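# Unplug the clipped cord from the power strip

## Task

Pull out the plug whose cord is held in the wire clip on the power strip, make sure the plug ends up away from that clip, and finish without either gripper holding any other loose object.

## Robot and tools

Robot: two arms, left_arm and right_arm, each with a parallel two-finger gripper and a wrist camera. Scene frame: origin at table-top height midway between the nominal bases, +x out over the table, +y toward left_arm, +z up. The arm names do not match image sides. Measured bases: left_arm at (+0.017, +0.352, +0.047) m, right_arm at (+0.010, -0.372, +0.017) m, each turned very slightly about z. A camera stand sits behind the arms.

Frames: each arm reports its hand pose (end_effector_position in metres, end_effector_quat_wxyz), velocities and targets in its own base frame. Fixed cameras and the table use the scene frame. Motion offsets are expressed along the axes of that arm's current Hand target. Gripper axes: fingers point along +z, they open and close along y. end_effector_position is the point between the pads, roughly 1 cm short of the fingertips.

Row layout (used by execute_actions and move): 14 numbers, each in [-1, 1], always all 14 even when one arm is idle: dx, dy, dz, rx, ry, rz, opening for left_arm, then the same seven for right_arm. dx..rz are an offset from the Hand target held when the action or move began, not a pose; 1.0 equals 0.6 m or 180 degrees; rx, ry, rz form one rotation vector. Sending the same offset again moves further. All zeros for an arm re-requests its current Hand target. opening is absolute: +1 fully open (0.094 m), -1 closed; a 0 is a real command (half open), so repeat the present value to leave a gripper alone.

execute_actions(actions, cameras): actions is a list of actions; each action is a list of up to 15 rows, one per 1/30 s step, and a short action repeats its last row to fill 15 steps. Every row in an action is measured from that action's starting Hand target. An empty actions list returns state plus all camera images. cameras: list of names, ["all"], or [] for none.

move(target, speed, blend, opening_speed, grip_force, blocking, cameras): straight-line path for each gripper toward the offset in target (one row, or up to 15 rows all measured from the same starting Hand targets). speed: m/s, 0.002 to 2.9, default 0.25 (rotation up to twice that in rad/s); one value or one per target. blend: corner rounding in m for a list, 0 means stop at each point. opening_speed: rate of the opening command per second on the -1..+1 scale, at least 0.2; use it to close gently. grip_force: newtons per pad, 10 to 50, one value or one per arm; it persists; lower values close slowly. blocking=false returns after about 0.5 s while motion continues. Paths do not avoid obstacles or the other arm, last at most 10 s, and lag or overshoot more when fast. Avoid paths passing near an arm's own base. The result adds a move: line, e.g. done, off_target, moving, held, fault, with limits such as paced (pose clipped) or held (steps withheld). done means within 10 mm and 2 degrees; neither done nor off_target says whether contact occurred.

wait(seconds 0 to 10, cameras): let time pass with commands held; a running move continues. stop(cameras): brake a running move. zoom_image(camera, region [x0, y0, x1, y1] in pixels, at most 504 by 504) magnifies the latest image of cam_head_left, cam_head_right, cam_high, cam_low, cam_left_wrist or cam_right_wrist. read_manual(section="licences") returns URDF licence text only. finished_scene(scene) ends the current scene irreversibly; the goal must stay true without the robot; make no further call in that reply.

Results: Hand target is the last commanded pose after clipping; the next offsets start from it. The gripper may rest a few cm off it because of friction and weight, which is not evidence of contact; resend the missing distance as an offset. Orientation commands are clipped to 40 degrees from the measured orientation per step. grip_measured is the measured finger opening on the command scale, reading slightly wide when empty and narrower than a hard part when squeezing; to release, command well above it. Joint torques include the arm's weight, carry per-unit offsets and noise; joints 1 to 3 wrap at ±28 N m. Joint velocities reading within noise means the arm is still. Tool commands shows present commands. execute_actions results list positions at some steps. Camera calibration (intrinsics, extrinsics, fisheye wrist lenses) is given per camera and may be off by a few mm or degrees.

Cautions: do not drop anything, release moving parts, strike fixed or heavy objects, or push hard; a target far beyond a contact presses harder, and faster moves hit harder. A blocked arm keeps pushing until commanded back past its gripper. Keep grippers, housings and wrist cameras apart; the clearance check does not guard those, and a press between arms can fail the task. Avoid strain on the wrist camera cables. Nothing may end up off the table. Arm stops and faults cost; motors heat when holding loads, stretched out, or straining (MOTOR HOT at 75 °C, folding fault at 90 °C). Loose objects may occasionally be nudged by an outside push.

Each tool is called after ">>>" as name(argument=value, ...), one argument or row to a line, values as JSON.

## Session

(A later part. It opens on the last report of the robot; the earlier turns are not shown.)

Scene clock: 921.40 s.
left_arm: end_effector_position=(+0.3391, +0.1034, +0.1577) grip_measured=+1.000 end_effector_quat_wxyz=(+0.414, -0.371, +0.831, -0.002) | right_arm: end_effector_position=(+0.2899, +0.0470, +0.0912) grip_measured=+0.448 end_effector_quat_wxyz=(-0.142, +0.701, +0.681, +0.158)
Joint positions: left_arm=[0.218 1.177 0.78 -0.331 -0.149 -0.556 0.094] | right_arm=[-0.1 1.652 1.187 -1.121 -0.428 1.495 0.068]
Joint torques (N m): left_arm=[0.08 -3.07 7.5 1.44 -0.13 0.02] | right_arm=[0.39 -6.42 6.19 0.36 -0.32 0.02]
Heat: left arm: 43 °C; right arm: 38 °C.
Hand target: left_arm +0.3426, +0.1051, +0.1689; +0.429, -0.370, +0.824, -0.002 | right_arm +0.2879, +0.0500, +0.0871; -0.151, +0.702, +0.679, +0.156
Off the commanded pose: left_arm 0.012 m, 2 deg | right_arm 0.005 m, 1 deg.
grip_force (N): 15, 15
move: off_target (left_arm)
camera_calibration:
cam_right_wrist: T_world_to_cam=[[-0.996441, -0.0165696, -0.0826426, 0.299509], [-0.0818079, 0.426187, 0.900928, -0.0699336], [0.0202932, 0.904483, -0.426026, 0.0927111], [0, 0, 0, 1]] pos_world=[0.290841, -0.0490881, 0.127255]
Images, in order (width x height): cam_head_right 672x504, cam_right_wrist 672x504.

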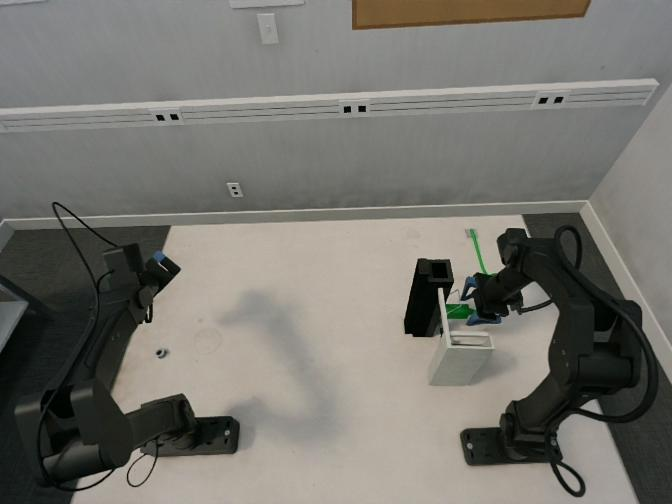

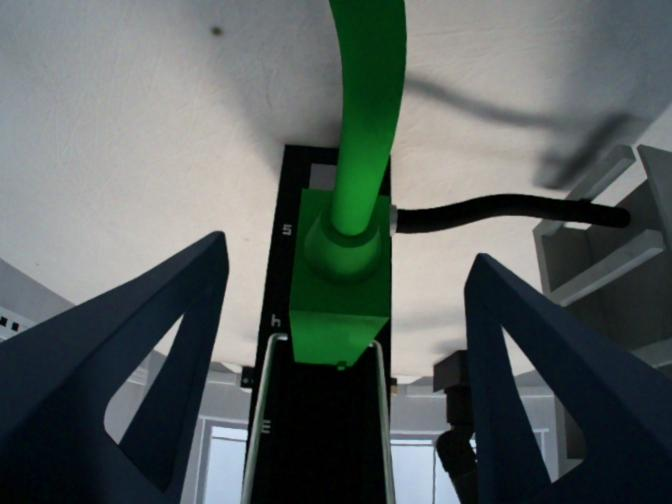

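>>> move(
  target=[
    [0,0,0,0,0,0,1.0, 0.0045,0,0.017,0,0,0,0.45],
    [0,0,0,0,0,0,1.0, 0.0045,0,0.017,0,0,0,-0.62],
  ],
  speed=0.1,
  opening_speed=0.8,
  grip_force=50,
  cameras=["cam_right_wrist"],
)

Scene clock: 935.50 s.
left_arm: end_effector_position=(+0.3391, +0.1034, +0.1577) grip_measured=+1.000 end_effector_quat_wxyz=(+0.414, -0.371, +0.831, -0.002) | right_arm: end_effector_position=(+0.2929, +0.0537, +0.0848) grip_measured=-0.494 end_effector_quat_wxyz=(-0.138, +0.702, +0.680, +0.163)
Joint positions: left_arm=[0.218 1.177 0.78 -0.331 -0.149 -0.556 0.094] | right_arm=[-0.077 1.652 1.161 -1.069 -0.43 1.527 0.024]
Joint torques (N m): left_arm=[0.12 -3.03 7.51 1.42 -0.13 0] | right_arm=[0.47 -6.15 6.04 0.34 -0.29 -0.03]
Heat: left arm: 43 °C; right arm: 38 °C.
Hand target: left_arm +0.3426, +0.1051, +0.1689; +0.429, -0.370, +0.824, -0.002 | right_arm +0.2882, +0.0568, +0.0790; -0.151, +0.702, +0.679, +0.156
Off the commanded pose: left_arm 0.012 m, 2 deg | right_arm 0.008 m, 2 deg.
move: off_target (left_arm)
camera_calibration:
cam_right_wrist: T_world_to_cam=[[-0.995513, -0.0105621, -0.0940331, 0.302408], [-0.0895704, 0.425613, 0.900461, -0.0644165], [0.030511, 0.904843, -0.42465, 0.0807836], [0, 0, 0, 1]] pos_world=[0.292817, -0.042486, 0.120746]
Images, in order (width x height): cam_right_wrist 672x504.

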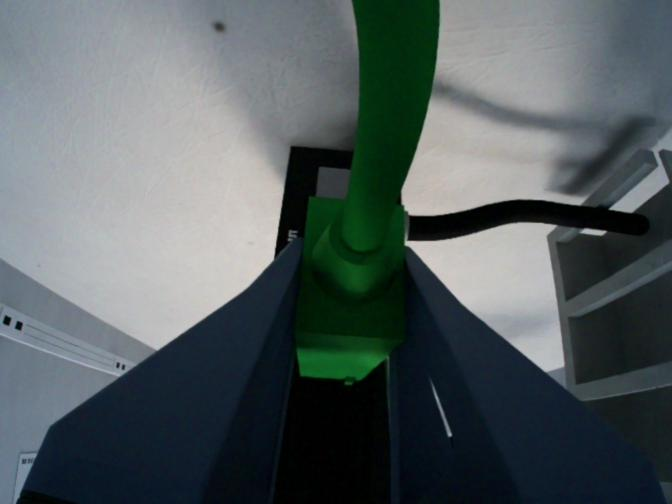

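>>> move(
  target=[0,0,0,0,0,0,1.0, -0.0755,0,-0.0353,0,0,0,-0.62],
  speed=0.08,
  cameras=["cam_right_wrist"],
)

Scene clock: 942.63 s.
left_arm: end_effector_position=(+0.3391, +0.1034, +0.1577) grip_measured=+1.000 end_effector_quat_wxyz=(+0.414, -0.371, +0.831, -0.002) | right_arm: end_effector_position=(+0.2931, +0.0503, +0.0821) grip_measured=-0.494 end_effector_quat_wxyz=(-0.188, +0.681, +0.676, +0.209)
Joint positions: left_arm=[0.218 1.177 0.78 -0.331 -0.149 -0.556 0.094] | right_arm=[-0.165 1.707 1.161 -1.093 -0.566 1.393 0.024]
Joint torques (N m): left_arm=[0.09 -3.07 7.5 1.45 -0.15 0] | right_arm=[-5.48 -7.94 9.77 -0.39 0.93 -0.46]
Heat: left arm: 43 °C; right arm: 38 °C.
Hand target: left_arm +0.3426, +0.1051, +0.1689; +0.429, -0.370, +0.824, -0.002 | right_arm +0.2865, +0.0068, +0.0790; -0.151, +0.702, +0.679, +0.156
Off the commanded pose: left_arm 0.012 m, 2 deg | right_arm 0.044 m, 8 deg.
move: off_target (left_arm, right_arm)
camera_calibration:
cam_right_wrist: T_world_to_cam=[[-0.994793, -0.0236936, -0.0991252, 0.303193], [-0.101705, 0.293577, 0.95051, -0.0544604], [0.0065798, 0.955642, -0.294458, 0.076491], [0, 0, 0, 1]] pos_world=[0.295572, -0.0499259, 0.104343]
Images, in order (width x height): cam_right_wrist 672x504.

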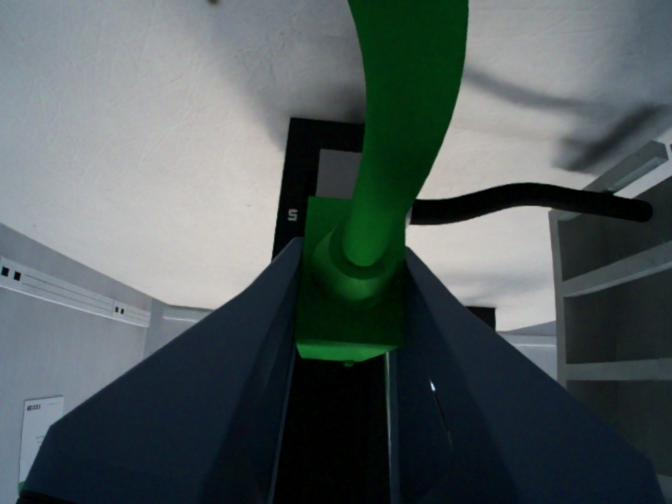

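>>> move(
  target=[0,0,0,0,0,0,1.0, -0.0604,0,-0.0282,0,0,0,-0.7],
  speed=0.08,
  cameras=["cam_right_wrist"],
)

Scene clock: 947.93 s.
left_arm: end_effector_position=(+0.3391, +0.1034, +0.1577) grip_measured=+1.000 end_effector_quat_wxyz=(+0.414, -0.371, +0.831, -0.002) | right_arm: end_effector_position=(+0.2832, -0.0302, +0.0746) grip_measured=-0.494 end_effector_quat_wxyz=(-0.148, +0.699, +0.682, +0.158)
Joint positions: left_arm=[0.218 1.177 0.78 -0.331 -0.149 -0.556 0.094] | right_arm=[-0.367 1.753 1.228 -1.193 -0.413 1.198 0.024]
Joint torques (N m): left_arm=[0.06 -3.03 7.56 1.43 -0.14 0.01] | right_arm=[-0.5 -7.1 9.65 -0.19 -0.2 -0.02]
Heat: left arm: 43 °C; right arm: 39 °C.
Hand target: left_arm +0.3426, +0.1051, +0.1689; +0.429, -0.370, +0.824, -0.002 | right_arm +0.2852, -0.0332, +0.0790; -0.151, +0.702, +0.679, +0.156
Off the commanded pose: left_arm 0.012 m, 2 deg | right_arm 0.006 m, 1 deg.
move: off_target (left_arm)
camera_calibration:
cam_right_wrist: T_world_to_cam=[[-0.997003, -0.0210589, -0.0744373, 0.28961], [-0.0764207, 0.417518, 0.90545, -0.0247294], [0.0120111, 0.908425, -0.417876, 0.157442], [0, 0, 0, 1]] pos_world=[0.284961, -0.126601, 0.10974]
Images, in order (width x height): cam_right_wrist 672x504.

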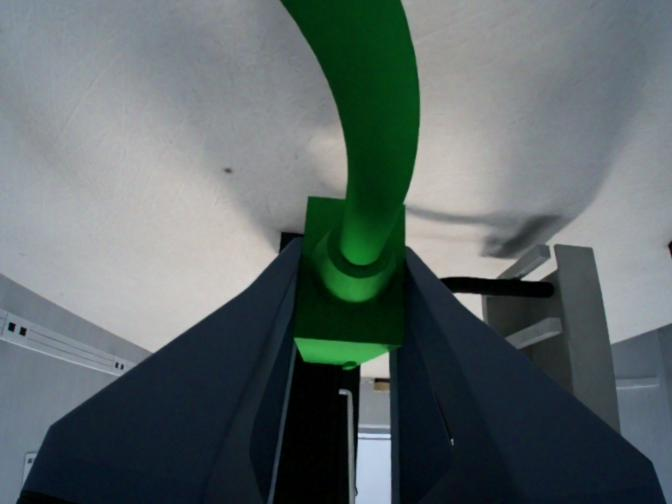

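>>> execute_actions(
  actions=[],
  cameras=["cam_head_right","cam_high","cam_head_left"],
)

Scene clock: 962.77 s.
left_arm: end_effector_position=(+0.3391, +0.1034, +0.1577) grip_measured=+1.000 end_effector_quat_wxyz=(+0.414, -0.371, +0.831, -0.002) | right_arm: end_effector_position=(+0.2831, -0.0303, +0.0746) grip_measured=-0.494 end_effector_quat_wxyz=(-0.148, +0.699, +0.682, +0.158)
Joint positions: left_arm=[0.218 1.177 0.78 -0.331 -0.149 -0.556 0.094] | right_arm=[-0.367 1.753 1.228 -1.193 -0.412 1.198 0.024]
Joint velocities: within noise
Joint torques (N m): left_arm=[0.03 -3.08 7.53 1.42 -0.12 0.02] | right_arm=[-0.47 -7.08 9.63 -0.2 -0.19 -0.03]
Heat: left arm: 43 °C; right arm: 40 °C.
Hand target: left_arm +0.3426, +0.1051, +0.1689; +0.429, -0.370, +0.824, -0.002 | right_arm +0.2852, -0.0332, +0.0790; -0.150, +0.702, +0.679, +0.156
Tool commands: left_gripper/opening=+1.0 right_gripper/opening=-0.7
Off the commanded pose: left_arm 0.012 m, 2 deg | right_arm 0.006 m, 1 deg.
Images, in order (width x height): cam_head_left 672x504, cam_head_right 672x504, cam_high 672x504.

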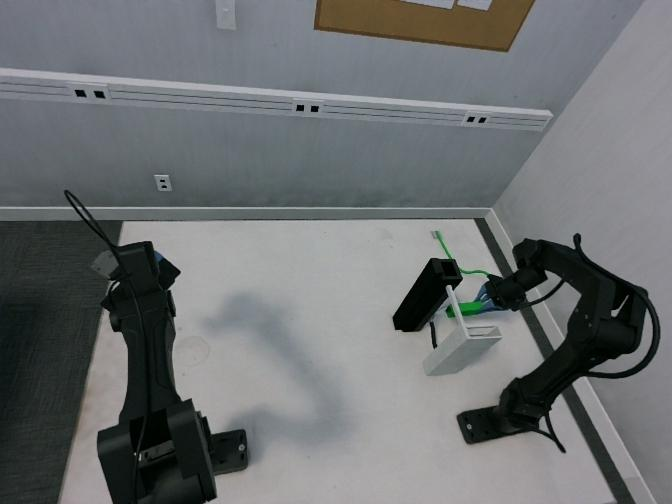

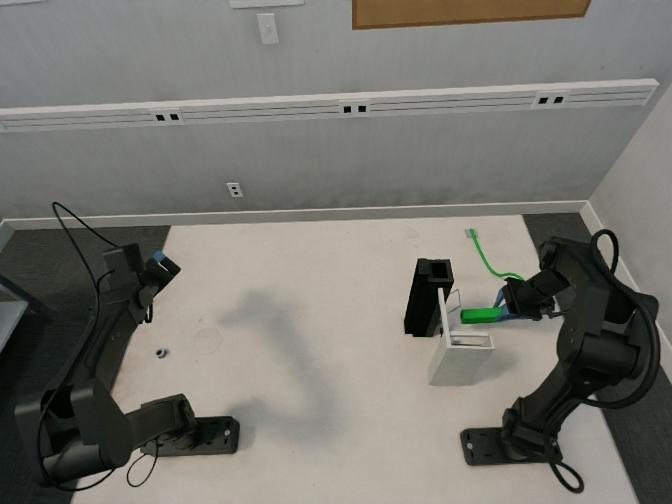

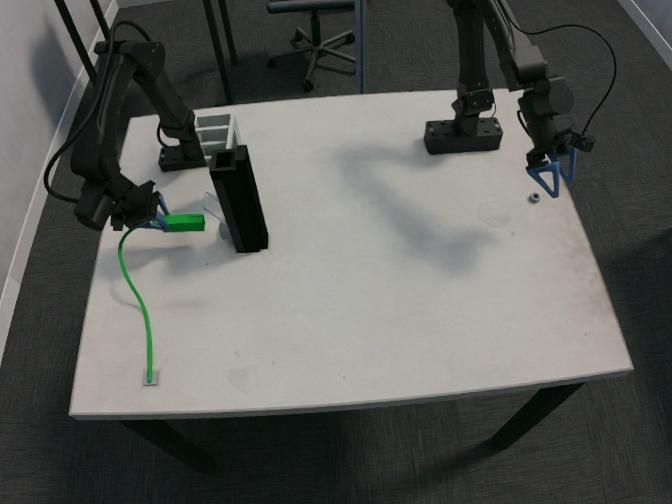

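>>> move(
  target=[
    [0,0,0,0,0,0,1.0, -0.0523,0.05,-0.006,0,0,0,-0.7],
    [0,0,0,0,0,0,1.0, -0.0953,0.05,0.0861,0,0,0,-0.7],
  ],
  speed=0.12,
  blend=[0.02,0],
  cameras=["cam_right_wrist","cam_high"],
)

Scene clock: 980.97 s.
left_arm: end_effector_position=(+0.3391, +0.1034, +0.1577) grip_measured=+1.000 end_effector_quat_wxyz=(+0.414, -0.371, +0.831, -0.002) | right_arm: end_effector_position=(+0.3070, -0.0604, +0.0130) grip_measured=-0.494 end_effector_quat_wxyz=(-0.164, +0.702, +0.677, +0.148)
Joint positions: left_arm=[0.218 1.177 0.78 -0.331 -0.149 -0.556 0.094] | right_arm=[-0.422 1.996 1.284 -1.066 -0.397 1.143 0.024]
Joint torques (N m): left_arm=[0.12 -3.06 7.53 1.42 -0.14 0.01] | right_arm=[-0.31 -8.94 5.79 0.38 -0.25 -0.08]
Heat: left arm: 43 °C; right arm: 40 °C.
Hand target: left_arm +0.3426, +0.1051, +0.1689; +0.429, -0.370, +0.824, -0.002 | right_arm +0.3141, -0.0641, +0.0080; -0.151, +0.702, +0.679, +0.156
Off the commanded pose: left_arm 0.012 m, 2 deg | right_arm 0.010 m, 2 deg.
move: off_target (left_arm)
camera_calibration:
cam_right_wrist: T_world_to_cam=[[-0.999156, -0.0173982, -0.0372163, 0.308455], [-0.0410779, 0.40992, 0.911196, 0.0341176], [-0.000597491, 0.911956, -0.410288, 0.162934], [0, 0, 0, 1]] pos_world=[0.309693, -0.157208, 0.0472418]
Images, in order (width x height): cam_high 672x504, cam_right_wrist 672x504.

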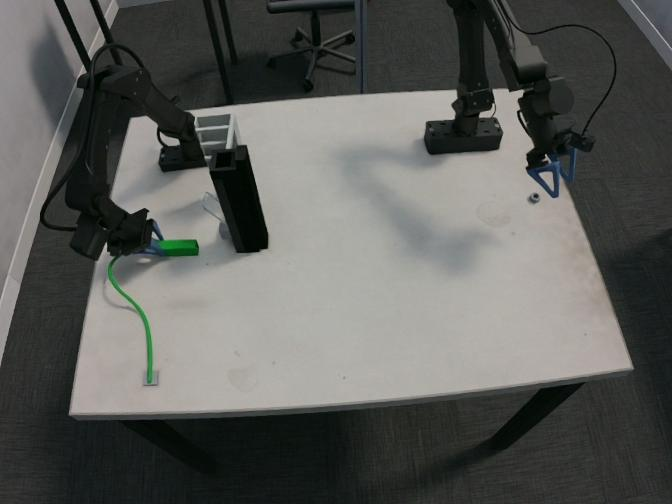

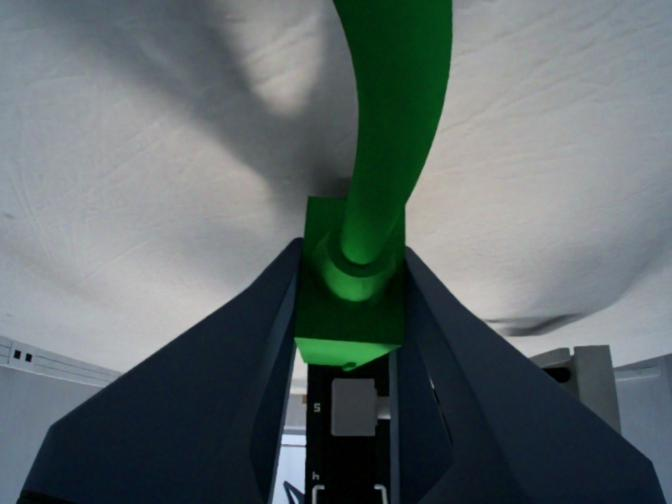

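>>> move(
  target=[0,0,0,0,0,0,1.0, -0.00845,0,0.0181,0,0,0,-0.7],
  speed=0.06,
  cameras=["cam_right_wrist"],
)

Scene clock: 986.00 s.
left_arm: end_effector_position=(+0.3391, +0.1034, +0.1577) grip_measured=+1.000 end_effector_quat_wxyz=(+0.414, -0.371, +0.831, -0.002) | right_arm: end_effector_position=(+0.3068, -0.0608, +0.0108) grip_measured=-0.494 end_effector_quat_wxyz=(-0.163, +0.702, +0.676, +0.154)
Joint positions: left_arm=[0.218 1.177 0.78 -0.331 -0.149 -0.556 0.094] | right_arm=[-0.429 1.996 1.272 -1.051 -0.406 1.137 0.024]
Joint torques (N m): left_arm=[0.09 -3.06 7.51 1.41 -0.14 0.01] | right_arm=[0.21 -7.34 4.82 0.66 -0.17 0]
Heat: left arm: 43 °C; right arm: 39 °C.
Hand target: left_arm +0.3426, +0.1051, +0.1689; +0.429, -0.370, +0.824, -0.002 | right_arm +0.3142, -0.0641, -0.0040; -0.151, +0.702, +0.679, +0.156
Off the commanded pose: left_arm 0.012 m, 2 deg | right_arm 0.017 m, 1 deg.
move: off_target (left_arm, right_arm)
camera_calibration:
cam_right_wrist: T_world_to_cam=[[-0.998803, -0.0145961, -0.0466791, 0.308279], [-0.0485965, 0.403708, 0.913596, 0.038137], [0.00550975, 0.914771, -0.403935, 0.160605], [0, 0, 0, 1]] pos_world=[0.308878, -0.157814, 0.0444223]
Images, in order (width x height): cam_right_wrist 672x504.

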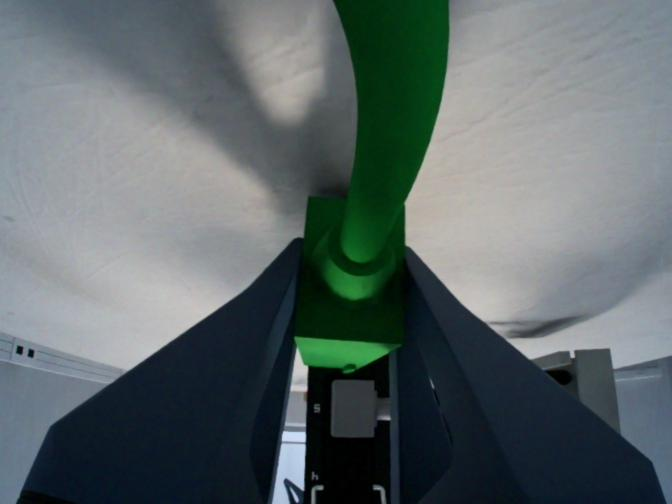

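>>> zoom_image(
  camera="cam_right_wrist",
  region=[230, 120, 480, 300],
)

Scaled by 2.016 from the camera's 672x504 image, which has a finer 960x720 frame.

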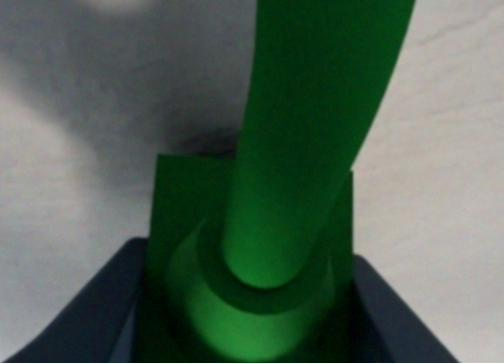

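>>> move(
  target=[
    [0,0,0,0,0,0,1.0, 0.0075,0,-0.0161,0,0,0,-0.7],
    [0,0,0,0,0,0,1.0, 0.0075,0,-0.0161,0,0,0,-0.25],
  ],
  speed=0.06,
  opening_speed=0.5,
  cameras=["cam_right_wrist"],
)

Scene clock: 1002.60 s.
left_arm: end_effector_position=(+0.3391, +0.1034, +0.1577) grip_measured=+1.000 end_effector_quat_wxyz=(+0.414, -0.371, +0.831, -0.002) | right_arm: end_effector_position=(+0.3095, -0.0629, +0.0098) grip_measured=-0.251 end_effector_quat_wxyz=(-0.155, +0.701, +0.679, +0.154)
Joint positions: left_arm=[0.218 1.177 0.78 -0.331 -0.149 -0.556 0.094] | right_arm=[-0.429 1.996 1.272 -1.036 -0.401 1.136 0.035]
Joint torques (N m): left_arm=[0.08 -3.1 7.49 1.43 -0.13 0.01] | right_arm=[0.23 -8.73 6.65 0.18 -0.2 0.01]
Heat: left arm: 43 °C; right arm: 38 °C.
Hand target: left_arm +0.3426, +0.1051, +0.1689; +0.429, -0.370, +0.824, -0.002 | right_arm +0.3142, -0.0641, +0.0066; -0.151, +0.702, +0.679, +0.156
Off the commanded pose: left_arm 0.012 m, 2 deg | right_arm 0.006 m, 1 deg.
move: off_target (left_arm)
camera_calibration:
cam_right_wrist: T_world_to_cam=[[-0.998149, -0.016701, -0.0584827, 0.310827], [-0.0601546, 0.413, 0.908742, 0.044229], [0.00897651, 0.910578, -0.413241, 0.160808], [0, 0, 0, 1]] pos_world=[0.311469, -0.159504, 0.0444377]
Images, in order (width x height): cam_right_wrist 672x504.

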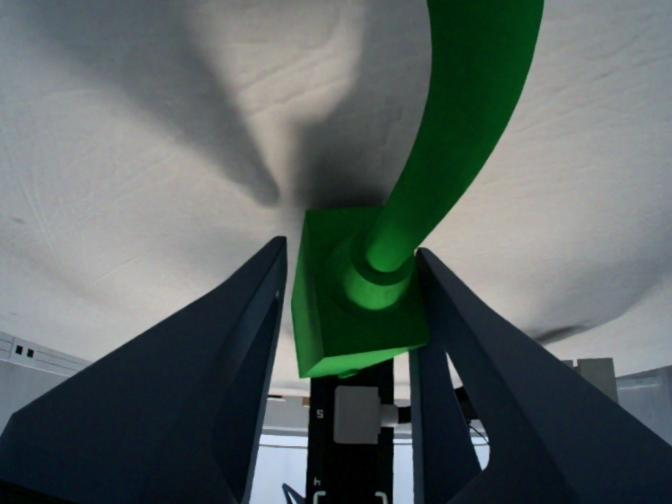

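>>> move(
  target=[
    [0,0,0,0,0,0,1.0, 0,0,0,0,0,0,0.25],
    [0,0,0,0,0,0,1.0, 0,0,-0.2,0,0,0,0.25],
  ],
  speed=0.12,
  opening_speed=0.8,
  cameras=["cam_right_wrist","cam_high"],
)

Scene clock: 1009.57 s.
left_arm: end_effector_position=(+0.3391, +0.1034, +0.1577) grip_measured=+1.000 end_effector_quat_wxyz=(+0.414, -0.371, +0.831, -0.002) | right_arm: end_effector_position=(+0.3118, -0.1117, +0.1097) grip_measured=+0.249 end_effector_quat_wxyz=(-0.157, +0.702, +0.677, +0.157)
Joint positions: left_arm=[0.218 1.177 0.78 -0.331 -0.149 -0.556 0.094] | right_arm=[-0.552 1.996 1.682 -1.496 -0.382 1.009 0.059]
Joint torques (N m): left_arm=[0.05 -3.07 7.49 1.43 -0.15 0.02] | right_arm=[-0.27 -10.41 8.92 -0.27 -0.13 -0.08]
Heat: left arm: 43 °C; right arm: 38 °C.
Hand target: left_arm +0.3426, +0.1051, +0.1689; +0.429, -0.370, +0.824, -0.002 | right_arm +0.3125, -0.1148, +0.1154; -0.151, +0.702, +0.679, +0.156
Off the commanded pose: left_arm 0.012 m, 2 deg | right_arm 0.006 m, 1 deg.
move: off_target (left_arm)
camera_calibration:
cam_right_wrist: T_world_to_cam=[[-0.998117, -0.0119109, -0.0601643, 0.318732], [-0.0597887, 0.407631, 0.911187, -0.0272418], [0.0136718, 0.913069, -0.407576, 0.244679], [0, 0, 0, 1]] pos_world=[0.313158, -0.208508, 0.143724]
Images, in order (width x height): cam_high 672x504, cam_right_wrist 672x504.

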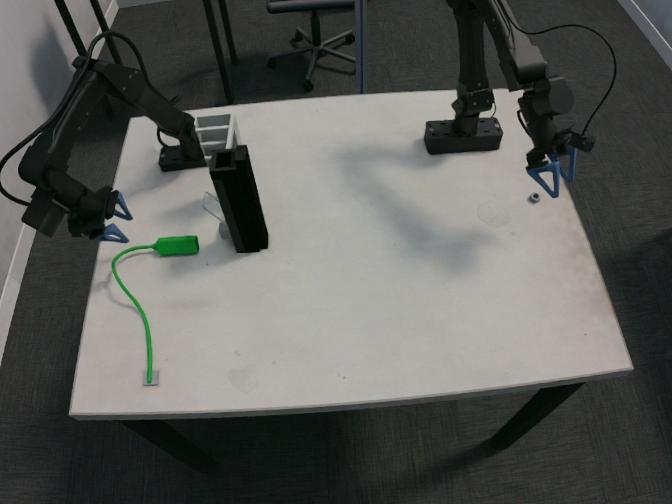

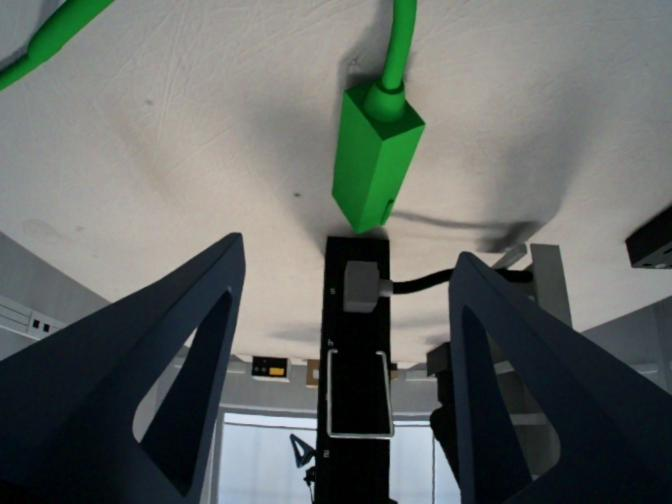

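>>> execute_actions(
  actions=[],
  cameras=["cam_head_left","cam_head_right","cam_high"],
)

>>> zoom_image(
  camera="cam_head_right",
  region=[390, 220, 580, 390],
)

>>> zoom_image(
  camera="cam_high",
  region=[80, 90, 280, 270],
)

>>> zoom_image(
  camera="cam_head_left",
  region=[380, 220, 570, 390],
)

Scene clock: 1037.90 s.
left_arm: end_effector_position=(+0.3391, +0.1034, +0.1577) grip_measured=+1.000 end_effector_quat_wxyz=(+0.414, -0.371, +0.831, -0.002) | right_arm: end_effector_position=(+0.3116, -0.1116, +0.1098) grip_measured=+0.249 end_effector_quat_wxyz=(-0.157, +0.702, +0.677, +0.157)
Joint positions: left_arm=[0.218 1.177 0.78 -0.331 -0.149 -0.556 0.094] | right_arm=[-0.552 1.996 1.682 -1.496 -0.382 1.009 0.059]
Joint velocities: within noise
Joint torques (N m): left_arm=[0.08 -3.02 7.6 1.43 -0.13 0.01] | right_arm=[-0.28 -10.41 8.91 -0.28 -0.14 -0.08]
Heat: left arm: 43 °C; right arm: 39 °C.
Hand target: left_arm +0.3426, +0.1051, +0.1689; +0.429, -0.370, +0.824, -0.002 | right_arm +0.3125, -0.1148, +0.1154; -0.151, +0.702, +0.679, +0.156
Tool commands: left_gripper/opening=+1.0 right_gripper/opening=+0.25
Off the commanded pose: left_arm 0.012 m, 2 deg | right_arm 0.007 m, 1 deg.
Images, in order (width x height): cam_head_left 672x504, cam_head_right 672x504, cam_high 672x504.

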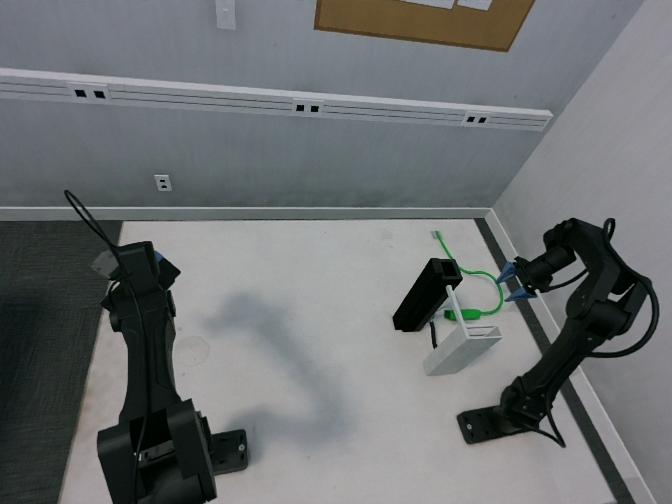

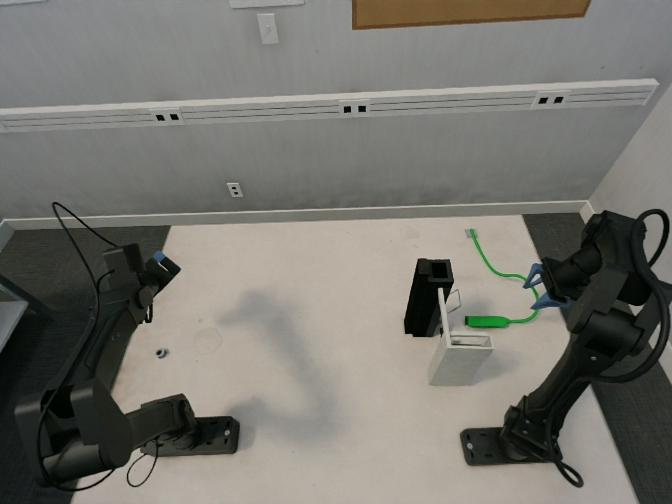

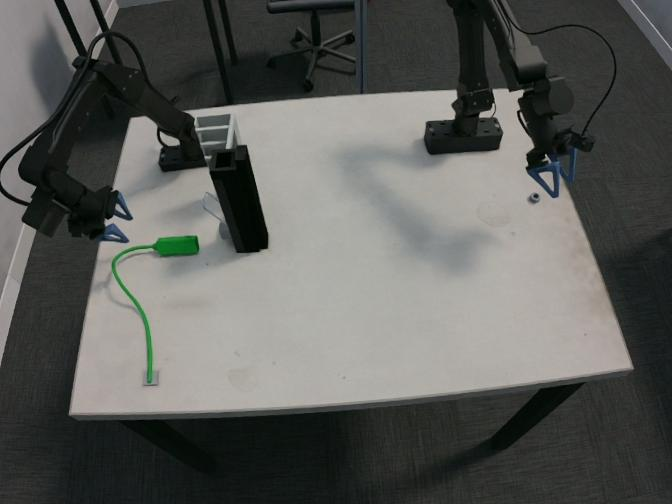

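Scaled by 2.653 from the camera's 672x504 image, which has a finer 960x720 frame.

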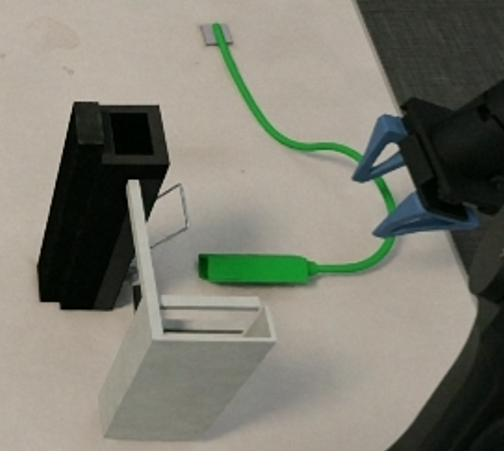

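Scaled by 2.520 from the camera's 672x504 image, which has a finer 960x720 frame.

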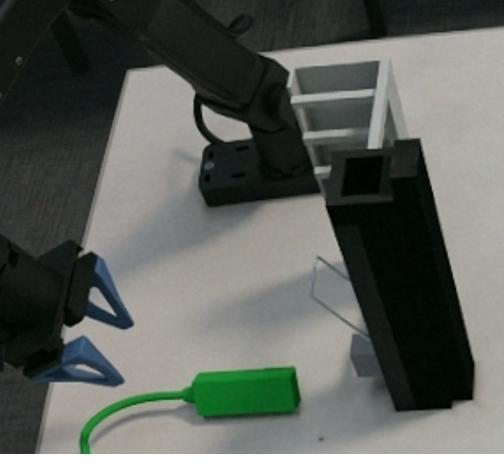

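Scaled by 2.653 from the camera's 672x504 image, which has a finer 960x720 frame.

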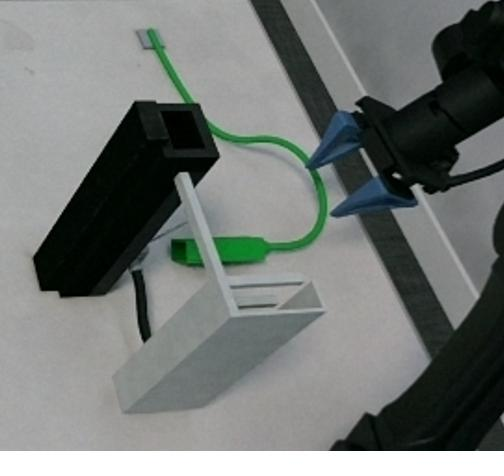

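>>> move(
  target=[0.0954,-0.1454,-0.0357,-0.2048,0.2028,-0.2157,0.45, 0,0,0,0,0,0,0.25],
  speed=0.15,
  cameras=["all"],
)

Scene clock: 1187.90 s.
left_arm: end_effector_position=(+0.3560, +0.0016, +0.1648) grip_measured=+0.453 end_effector_quat_wxyz=(+0.003, +0.706, -0.708, -0.003) | right_arm: end_effector_position=(+0.3116, -0.1116, +0.1098) grip_measured=+0.249 end_effector_quat_wxyz=(-0.157, +0.702, +0.677, +0.157)
Joint positions: left_arm=[0.002 1.923 1.877 -1.535 0 -1.566 0.068] | right_arm=[-0.552 1.996 1.682 -1.496 -0.382 1.009 0.059]
Joint torques (N m): left_arm=[-0.29 -5.93 8.24 -0.07 -0.04 -0.08] | right_arm=[-0.25 -10.41 8.92 -0.27 -0.13 -0.09]
Heat: left arm: 44 °C; right arm: 39 °C.
Hand target: left_arm +0.3599, +0.0000, +0.1701; +0.000, +0.707, -0.707, +0.000 | right_arm +0.3125, -0.1148, +0.1154; -0.151, +0.702, +0.679, +0.156
Off the commanded pose: left_arm 0.007 m, 0 deg | right_arm 0.007 m, 1 deg.
move: done
camera_calibration:
cam_left_wrist: T_world_to_cam=[[0.995897, 0.0721067, -0.0546837, -0.343679], [0.0903992, -0.7646, 0.638134, -0.127225], [0.00420259, -0.640459, -0.767981, 0.233952], [0, 0, 0, 1]] pos_world=[0.352786, 0.0773424, 0.242063]
cam_right_wrist: T_world_to_cam=[[-0.998148, -0.0121849, -0.0596053, 0.318507], [-0.0593964, 0.407197, 0.911407, -0.0275324], [0.0131657, 0.913259, -0.407166, 0.244729], [0, 0, 0, 1]] pos_world=[0.313059, -0.208408, 0.143723]

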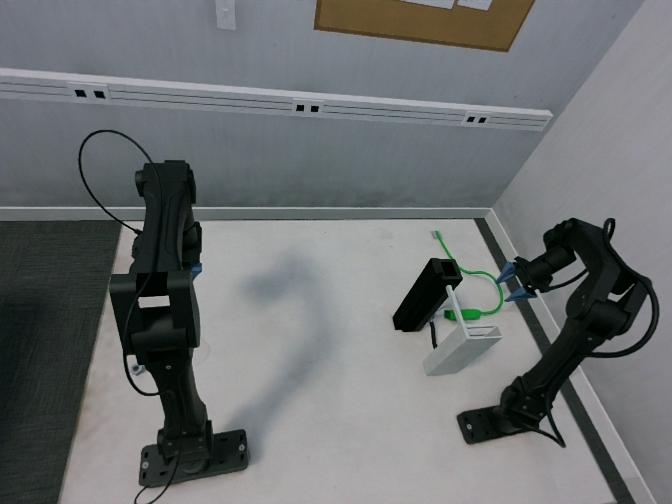

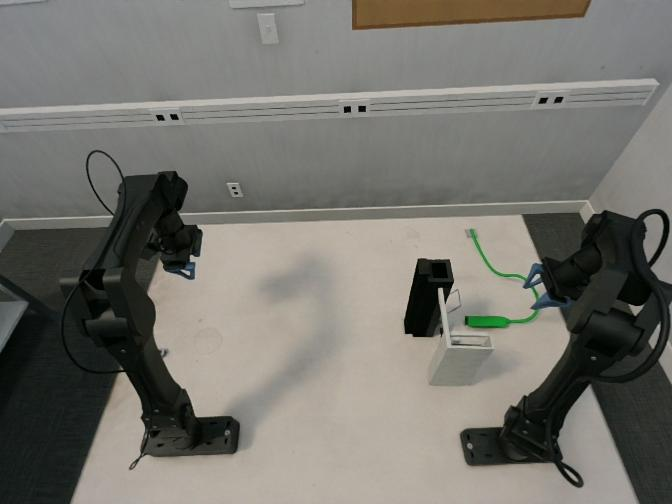

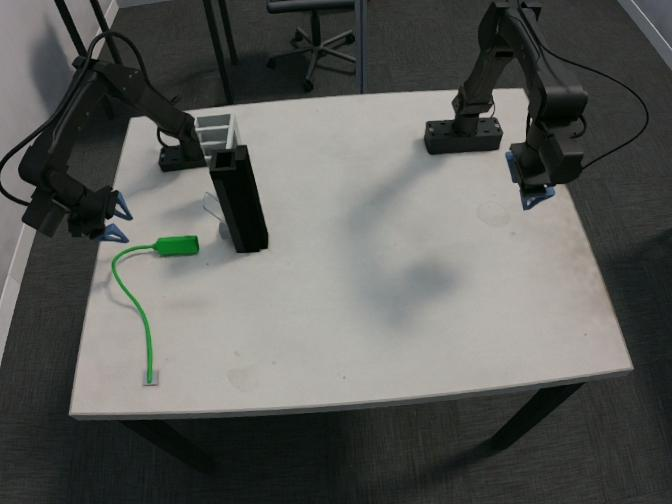

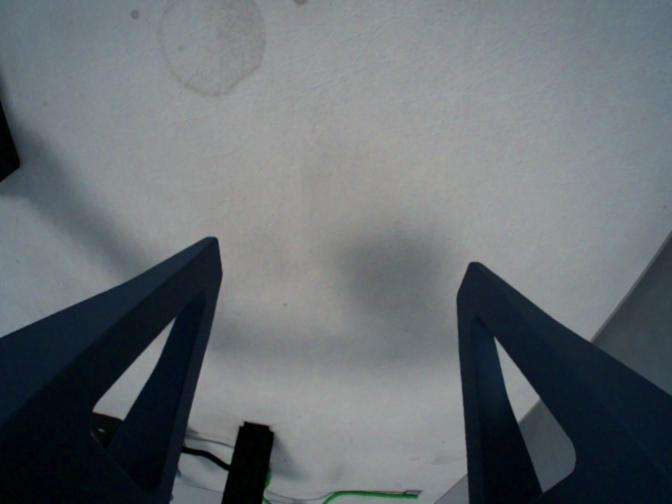

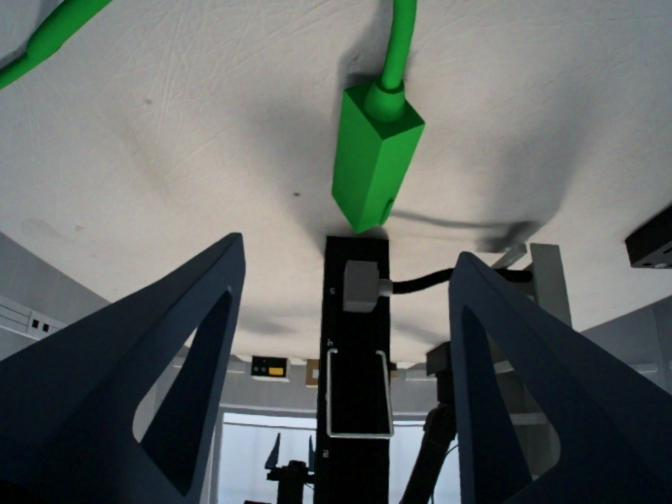

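>>> zoom_image(
  camera="cam_head_right",
  region=[140, 200, 260, 300],
)

>>> zoom_image(
  camera="cam_high",
  region=[480, 110, 610, 230],
)

>>> zoom_image(
  camera="cam_head_left",
  region=[140, 210, 260, 310],
)

Scaled by 4.200 from the camera's 672x504 image, which has a finer 960x720 frame.

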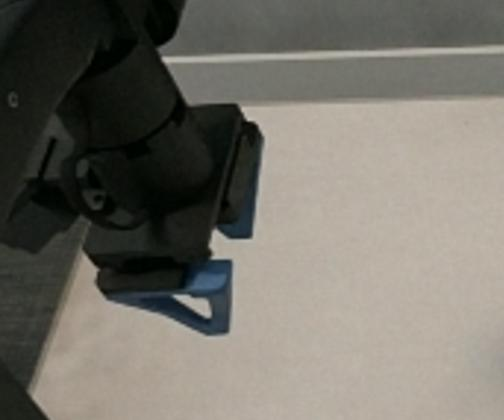

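Scaled by 3.877 from the camera's 672x504 image, which has a finer 960x720 frame.

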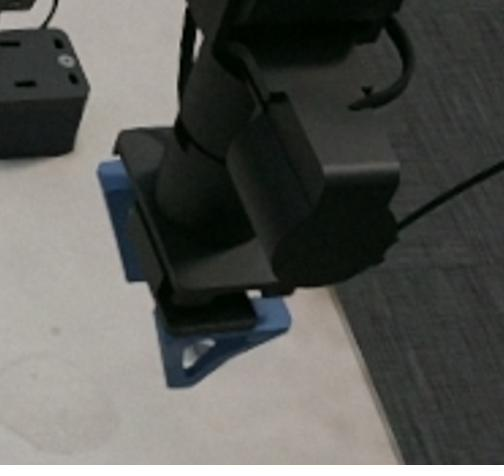

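Scaled by 4.200 from the camera's 672x504 image, which has a finer 960x720 frame.

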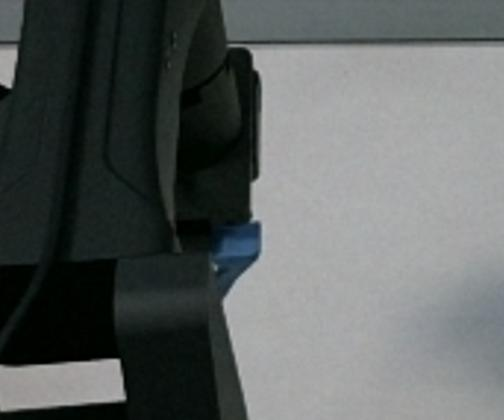

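>>> move(
  target=[0.1333,-0.1,0.1,0,0,0,0.0, 0.172,0.1727,0.0983,0,-0.139,0,0.0],
  speed=0.15,
  cameras=["cam_head_left","cam_head_right","cam_high"],
)

>>> zoom_image(
  camera="cam_head_right",
  region=[200, 200, 320, 300],
)

>>> zoom_image(
  camera="cam_head_right",
  region=[430, 190, 550, 290],
)

>>> zoom_image(
  camera="cam_high",
  region=[420, 150, 540, 250],
)

>>> zoom_image(
  camera="cam_high",
  region=[110, 190, 230, 290],
)

Scene clock: 1269.00 s.
left_arm: end_effector_position=(+0.4113, -0.0779, +0.1057) grip_measured=+0.003 end_effector_quat_wxyz=(+0.009, +0.705, -0.709, -0.010) | right_arm: end_effector_position=(+0.4186, +0.0046, +0.1074) grip_measured=+0.001 end_effector_quat_wxyz=(-0.002, +0.715, +0.699, +0.011)
Joint positions: left_arm=[-0.188 2.195 2.048 -1.451 0.003 -1.754 0.047] | right_arm=[0.001 2.146 1.977 -1.387 -0.018 1.595 0.047]
Joint torques (N m): left_arm=[-0.18 -7.72 8.27 0.1 -0.07 -0.09] | right_arm=[-0.23 -10.24 9.88 0.2 0.15 0.01]
Heat: left arm: 48 °C; right arm: 40 °C.
Hand target: left_arm +0.4199, -0.0801, +0.1100; +0.000, +0.707, -0.707, +0.000 | right_arm +0.4200, +0.0000, +0.1056; +0.000, +0.719, +0.695, +0.000
Off the commanded pose: left_arm 0.010 m, 2 deg | right_arm 0.005 m, 1 deg.
move: done
Images, in order (width x height): cam_head_left 672x504, cam_head_right 672x504, cam_high 672x504.

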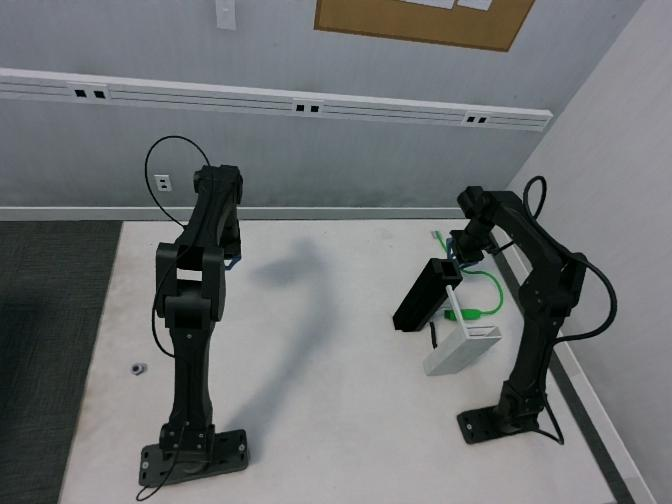

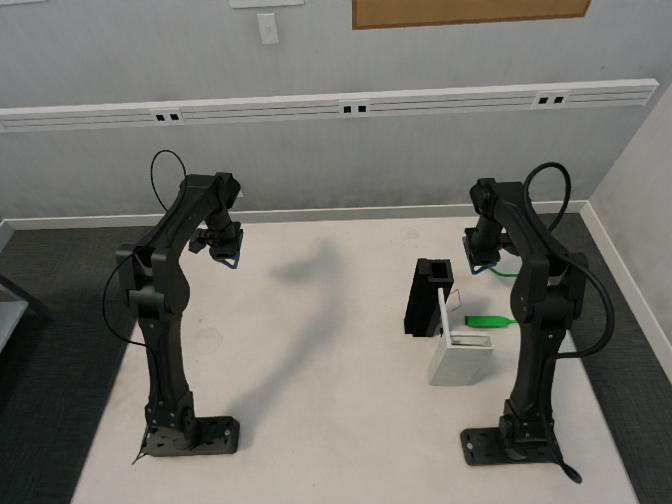

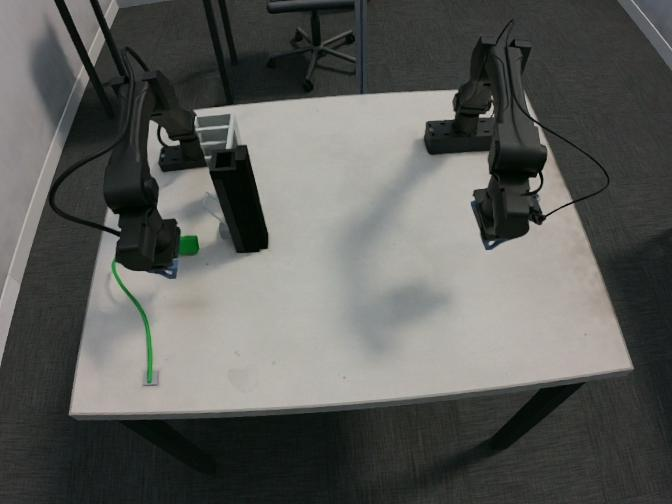

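Scaled by 4.200 from the camera's 672x504 image, which has a finer 960x720 frame.

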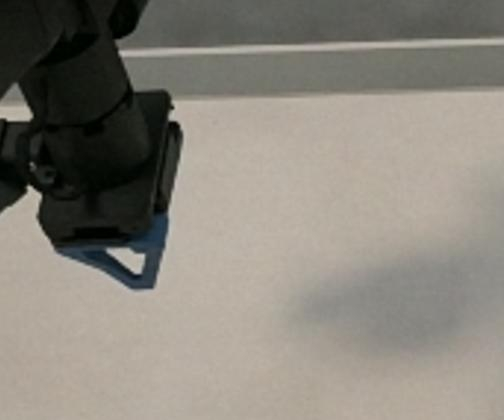

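Scaled by 4.200 from the camera's 672x504 image, which has a finer 960x720 frame.

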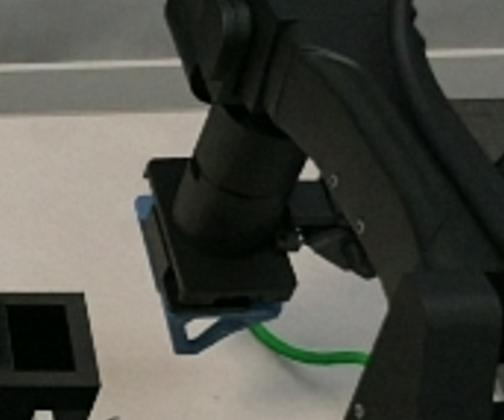

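Scaled by 4.200 from the camera's 672x504 image, which has a finer 960x720 frame.

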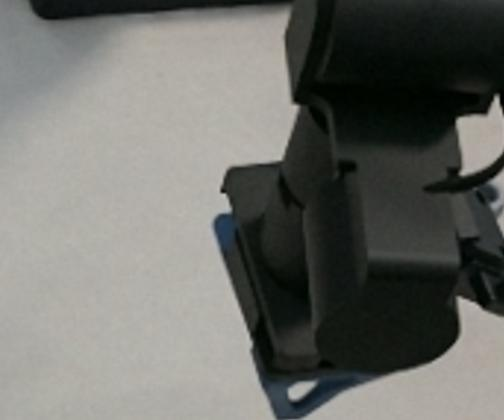

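Scaled by 4.200 from the camera's 672x504 image, which has a finer 960x720 frame.

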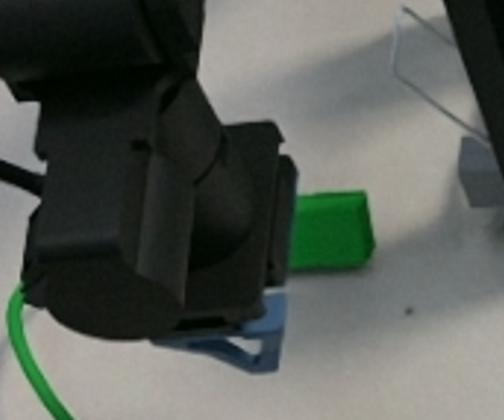

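>>> move(
  target=[0,0,0.2,0,0,0,-1.0, 0,0,0.1427,0,0,0,-1.0],
  speed=0.12,
)

>>> move(
  target=[0,0,0.025,0,0,0,-1.0, 0,0,0.025,0,0,0,-1.0],
  speed=0.03,
)

Scene clock: 1315.77 s.
left_arm: end_effector_position=(+0.4225, -0.0800, -0.0041) grip_measured=-0.983 end_effector_quat_wxyz=(-0.002, +0.705, -0.709, +0.005) | right_arm: end_effector_position=(+0.4230, +0.0044, +0.0287) grip_measured=-0.987 end_effector_quat_wxyz=(+0.001, +0.715, +0.699, +0.013)
Joint positions: left_arm=[-0.188 2.256 1.708 -1.012 0.003 -1.754 0.001] | right_arm=[0.001 2.184 1.723 -1.089 -0.017 1.595 0.001]
Joint torques (N m): left_arm=[-0.12 -8.29 4.59 0.19 -0.06 -0.09] | right_arm=[-0.23 -10.89 6.35 0.42 0.15 0.01]
Heat: left arm: 44 °C; right arm: 44 °C.
Hand target: left_arm +0.4197, -0.0801, -0.0101; +0.000, +0.707, -0.707, +0.000 | right_arm +0.4201, +0.0000, +0.0200; +0.000, +0.719, +0.695, +0.000
Off the commanded pose: left_arm 0.006 m, 1 deg | right_arm 0.010 m, 2 deg.
move: done

Scene clock: 1316.80 s.
left_arm: end_effector_position=(+0.4242, -0.0803, -0.0163) grip_measured=-0.983 end_effector_quat_wxyz=(-0.004, +0.705, -0.709, +0.008) | right_arm: end_effector_position=(+0.4240, +0.0044, +0.0155) grip_measured=-0.987 end_effector_quat_wxyz=(+0.003, +0.715, +0.699, +0.015)
Joint positions: left_arm=[-0.188 2.272 1.683 -0.964 0.003 -1.754 0.001] | right_arm=[0.001 2.197 1.689 -1.038 -0.017 1.595 0.001]
Joint torques (N m): left_arm=[-0.14 -7.99 4.37 0.22 -0.06 -0.08] | right_arm=[-0.23 -10.65 6.13 0.44 0.16 0.02]
Heat: left arm: 44 °C; right arm: 44 °C.
Hand target: left_arm +0.4197, -0.0801, -0.0251; +0.000, +0.707, -0.707, +0.000 | right_arm +0.4200, +0.0000, +0.0050; +0.000, +0.719, +0.695, +0.000
Off the commanded pose: left_arm 0.010 m, 1 deg | right_arm 0.012 m, 2 deg.
move: off_target (right_arm)

>>> move(
  target=[0,0,0.0167,0,0,0,-1.0, 0,0,0.0167,0,0,0,-1.0],
  speed=0.03,
)

>>> move(
  target=[0,0,0.0133,0,0,0,-1.0, 0,0,0.0133,0,0,0,-1.0],
  speed=0.03,
)

>>> move(
  target=[0,0,0.0133,0,0,0,-1.0, 0,0,0.0133,0,0,0,-1.0],
  speed=0.03,
)

Scene clock: 1321.60 s.
left_arm: end_effector_position=(+0.4245, -0.0804, -0.0263) grip_measured=-0.983 end_effector_quat_wxyz=(-0.004, +0.705, -0.709, +0.008) | right_arm: end_effector_position=(+0.4246, +0.0044, +0.0058) grip_measured=-0.987 end_effector_quat_wxyz=(+0.003, +0.715, +0.699, +0.015)
Joint positions: left_arm=[-0.188 2.287 1.667 -0.932 0.003 -1.754 0.001] | right_arm=[0.001 2.209 1.669 -1.005 -0.017 1.595 0.001]
Joint torques (N m): left_arm=[-0.09 -8.02 4.33 0.23 -0.08 -0.09] | right_arm=[-0.18 -10.67 6.05 0.44 0.16 0.02]
Heat: left arm: 44 °C; right arm: 43 °C.
Hand target: left_arm +0.4197, -0.0801, -0.0351; +0.000, +0.707, -0.707, +0.000 | right_arm +0.4200, +0.0000, -0.0050; +0.000, +0.719, +0.695, +0.000
Off the commanded pose: left_arm 0.010 m, 1 deg | right_arm 0.013 m, 2 deg.
move: off_target (right_arm)

Scene clock: 1322.53 s.
left_arm: end_effector_position=(+0.4246, -0.0804, -0.0343) grip_measured=-0.983 end_effector_quat_wxyz=(-0.004, +0.705, -0.709, +0.008) | right_arm: end_effector_position=(+0.4253, +0.0044, +0.0010) grip_measured=-0.987 end_effector_quat_wxyz=(+0.004, +0.715, +0.699, +0.017)
Joint positions: left_arm=[-0.188 2.3 1.655 -0.907 0.003 -1.754 0.001] | right_arm=[0.001 2.214 1.657 -0.984 -0.017 1.595 0.001]
Joint torques (N m): left_arm=[-0.14 -7.99 4.27 0.19 -0.07 -0.09] | right_arm=[-0.23 -10.24 5.65 0.51 0.16 0.02]
Heat: left arm: 44 °C; right arm: 43 °C.
Hand target: left_arm +0.4197, -0.0801, -0.0430; +0.000, +0.707, -0.707, +0.000 | right_arm +0.4200, +0.0000, -0.0130; +0.000, +0.719, +0.695, +0.000
Off the commanded pose: left_arm 0.010 m, 1 deg | right_arm 0.016 m, 2 deg.
move: off_target (right_arm)

Scene clock: 1323.23 s.
left_arm: end_effector_position=(+0.4275, -0.0810, -0.0366) grip_measured=-0.983 end_effector_quat_wxyz=(-0.007, +0.706, -0.709, +0.013) | right_arm: end_effector_position=(+0.4251, +0.0044, +0.0001) grip_measured=-0.987 end_effector_quat_wxyz=(+0.004, +0.715, +0.699, +0.017)
Joint positions: left_arm=[-0.188 2.304 1.652 -0.889 0.003 -1.755 0.001] | right_arm=[0.001 2.214 1.653 -0.98 -0.017 1.595 0.001]
Joint torques (N m): left_arm=[-0.13 -7.42 3.69 0.31 -0.06 -0.09] | right_arm=[-0.23 -9.5 4.46 0.74 0.15 0.01]
Heat: left arm: 43 °C; right arm: 43 °C.
Hand target: left_arm +0.4197, -0.0801, -0.0509; +0.000, +0.707, -0.707, +0.000 | right_arm +0.4200, +0.0000, -0.0210; +0.000, +0.719, +0.695, +0.000
Off the commanded pose: left_arm 0.016 m, 2 deg | right_arm 0.022 m, 2 deg.
move: off_target (left_arm, right_arm)


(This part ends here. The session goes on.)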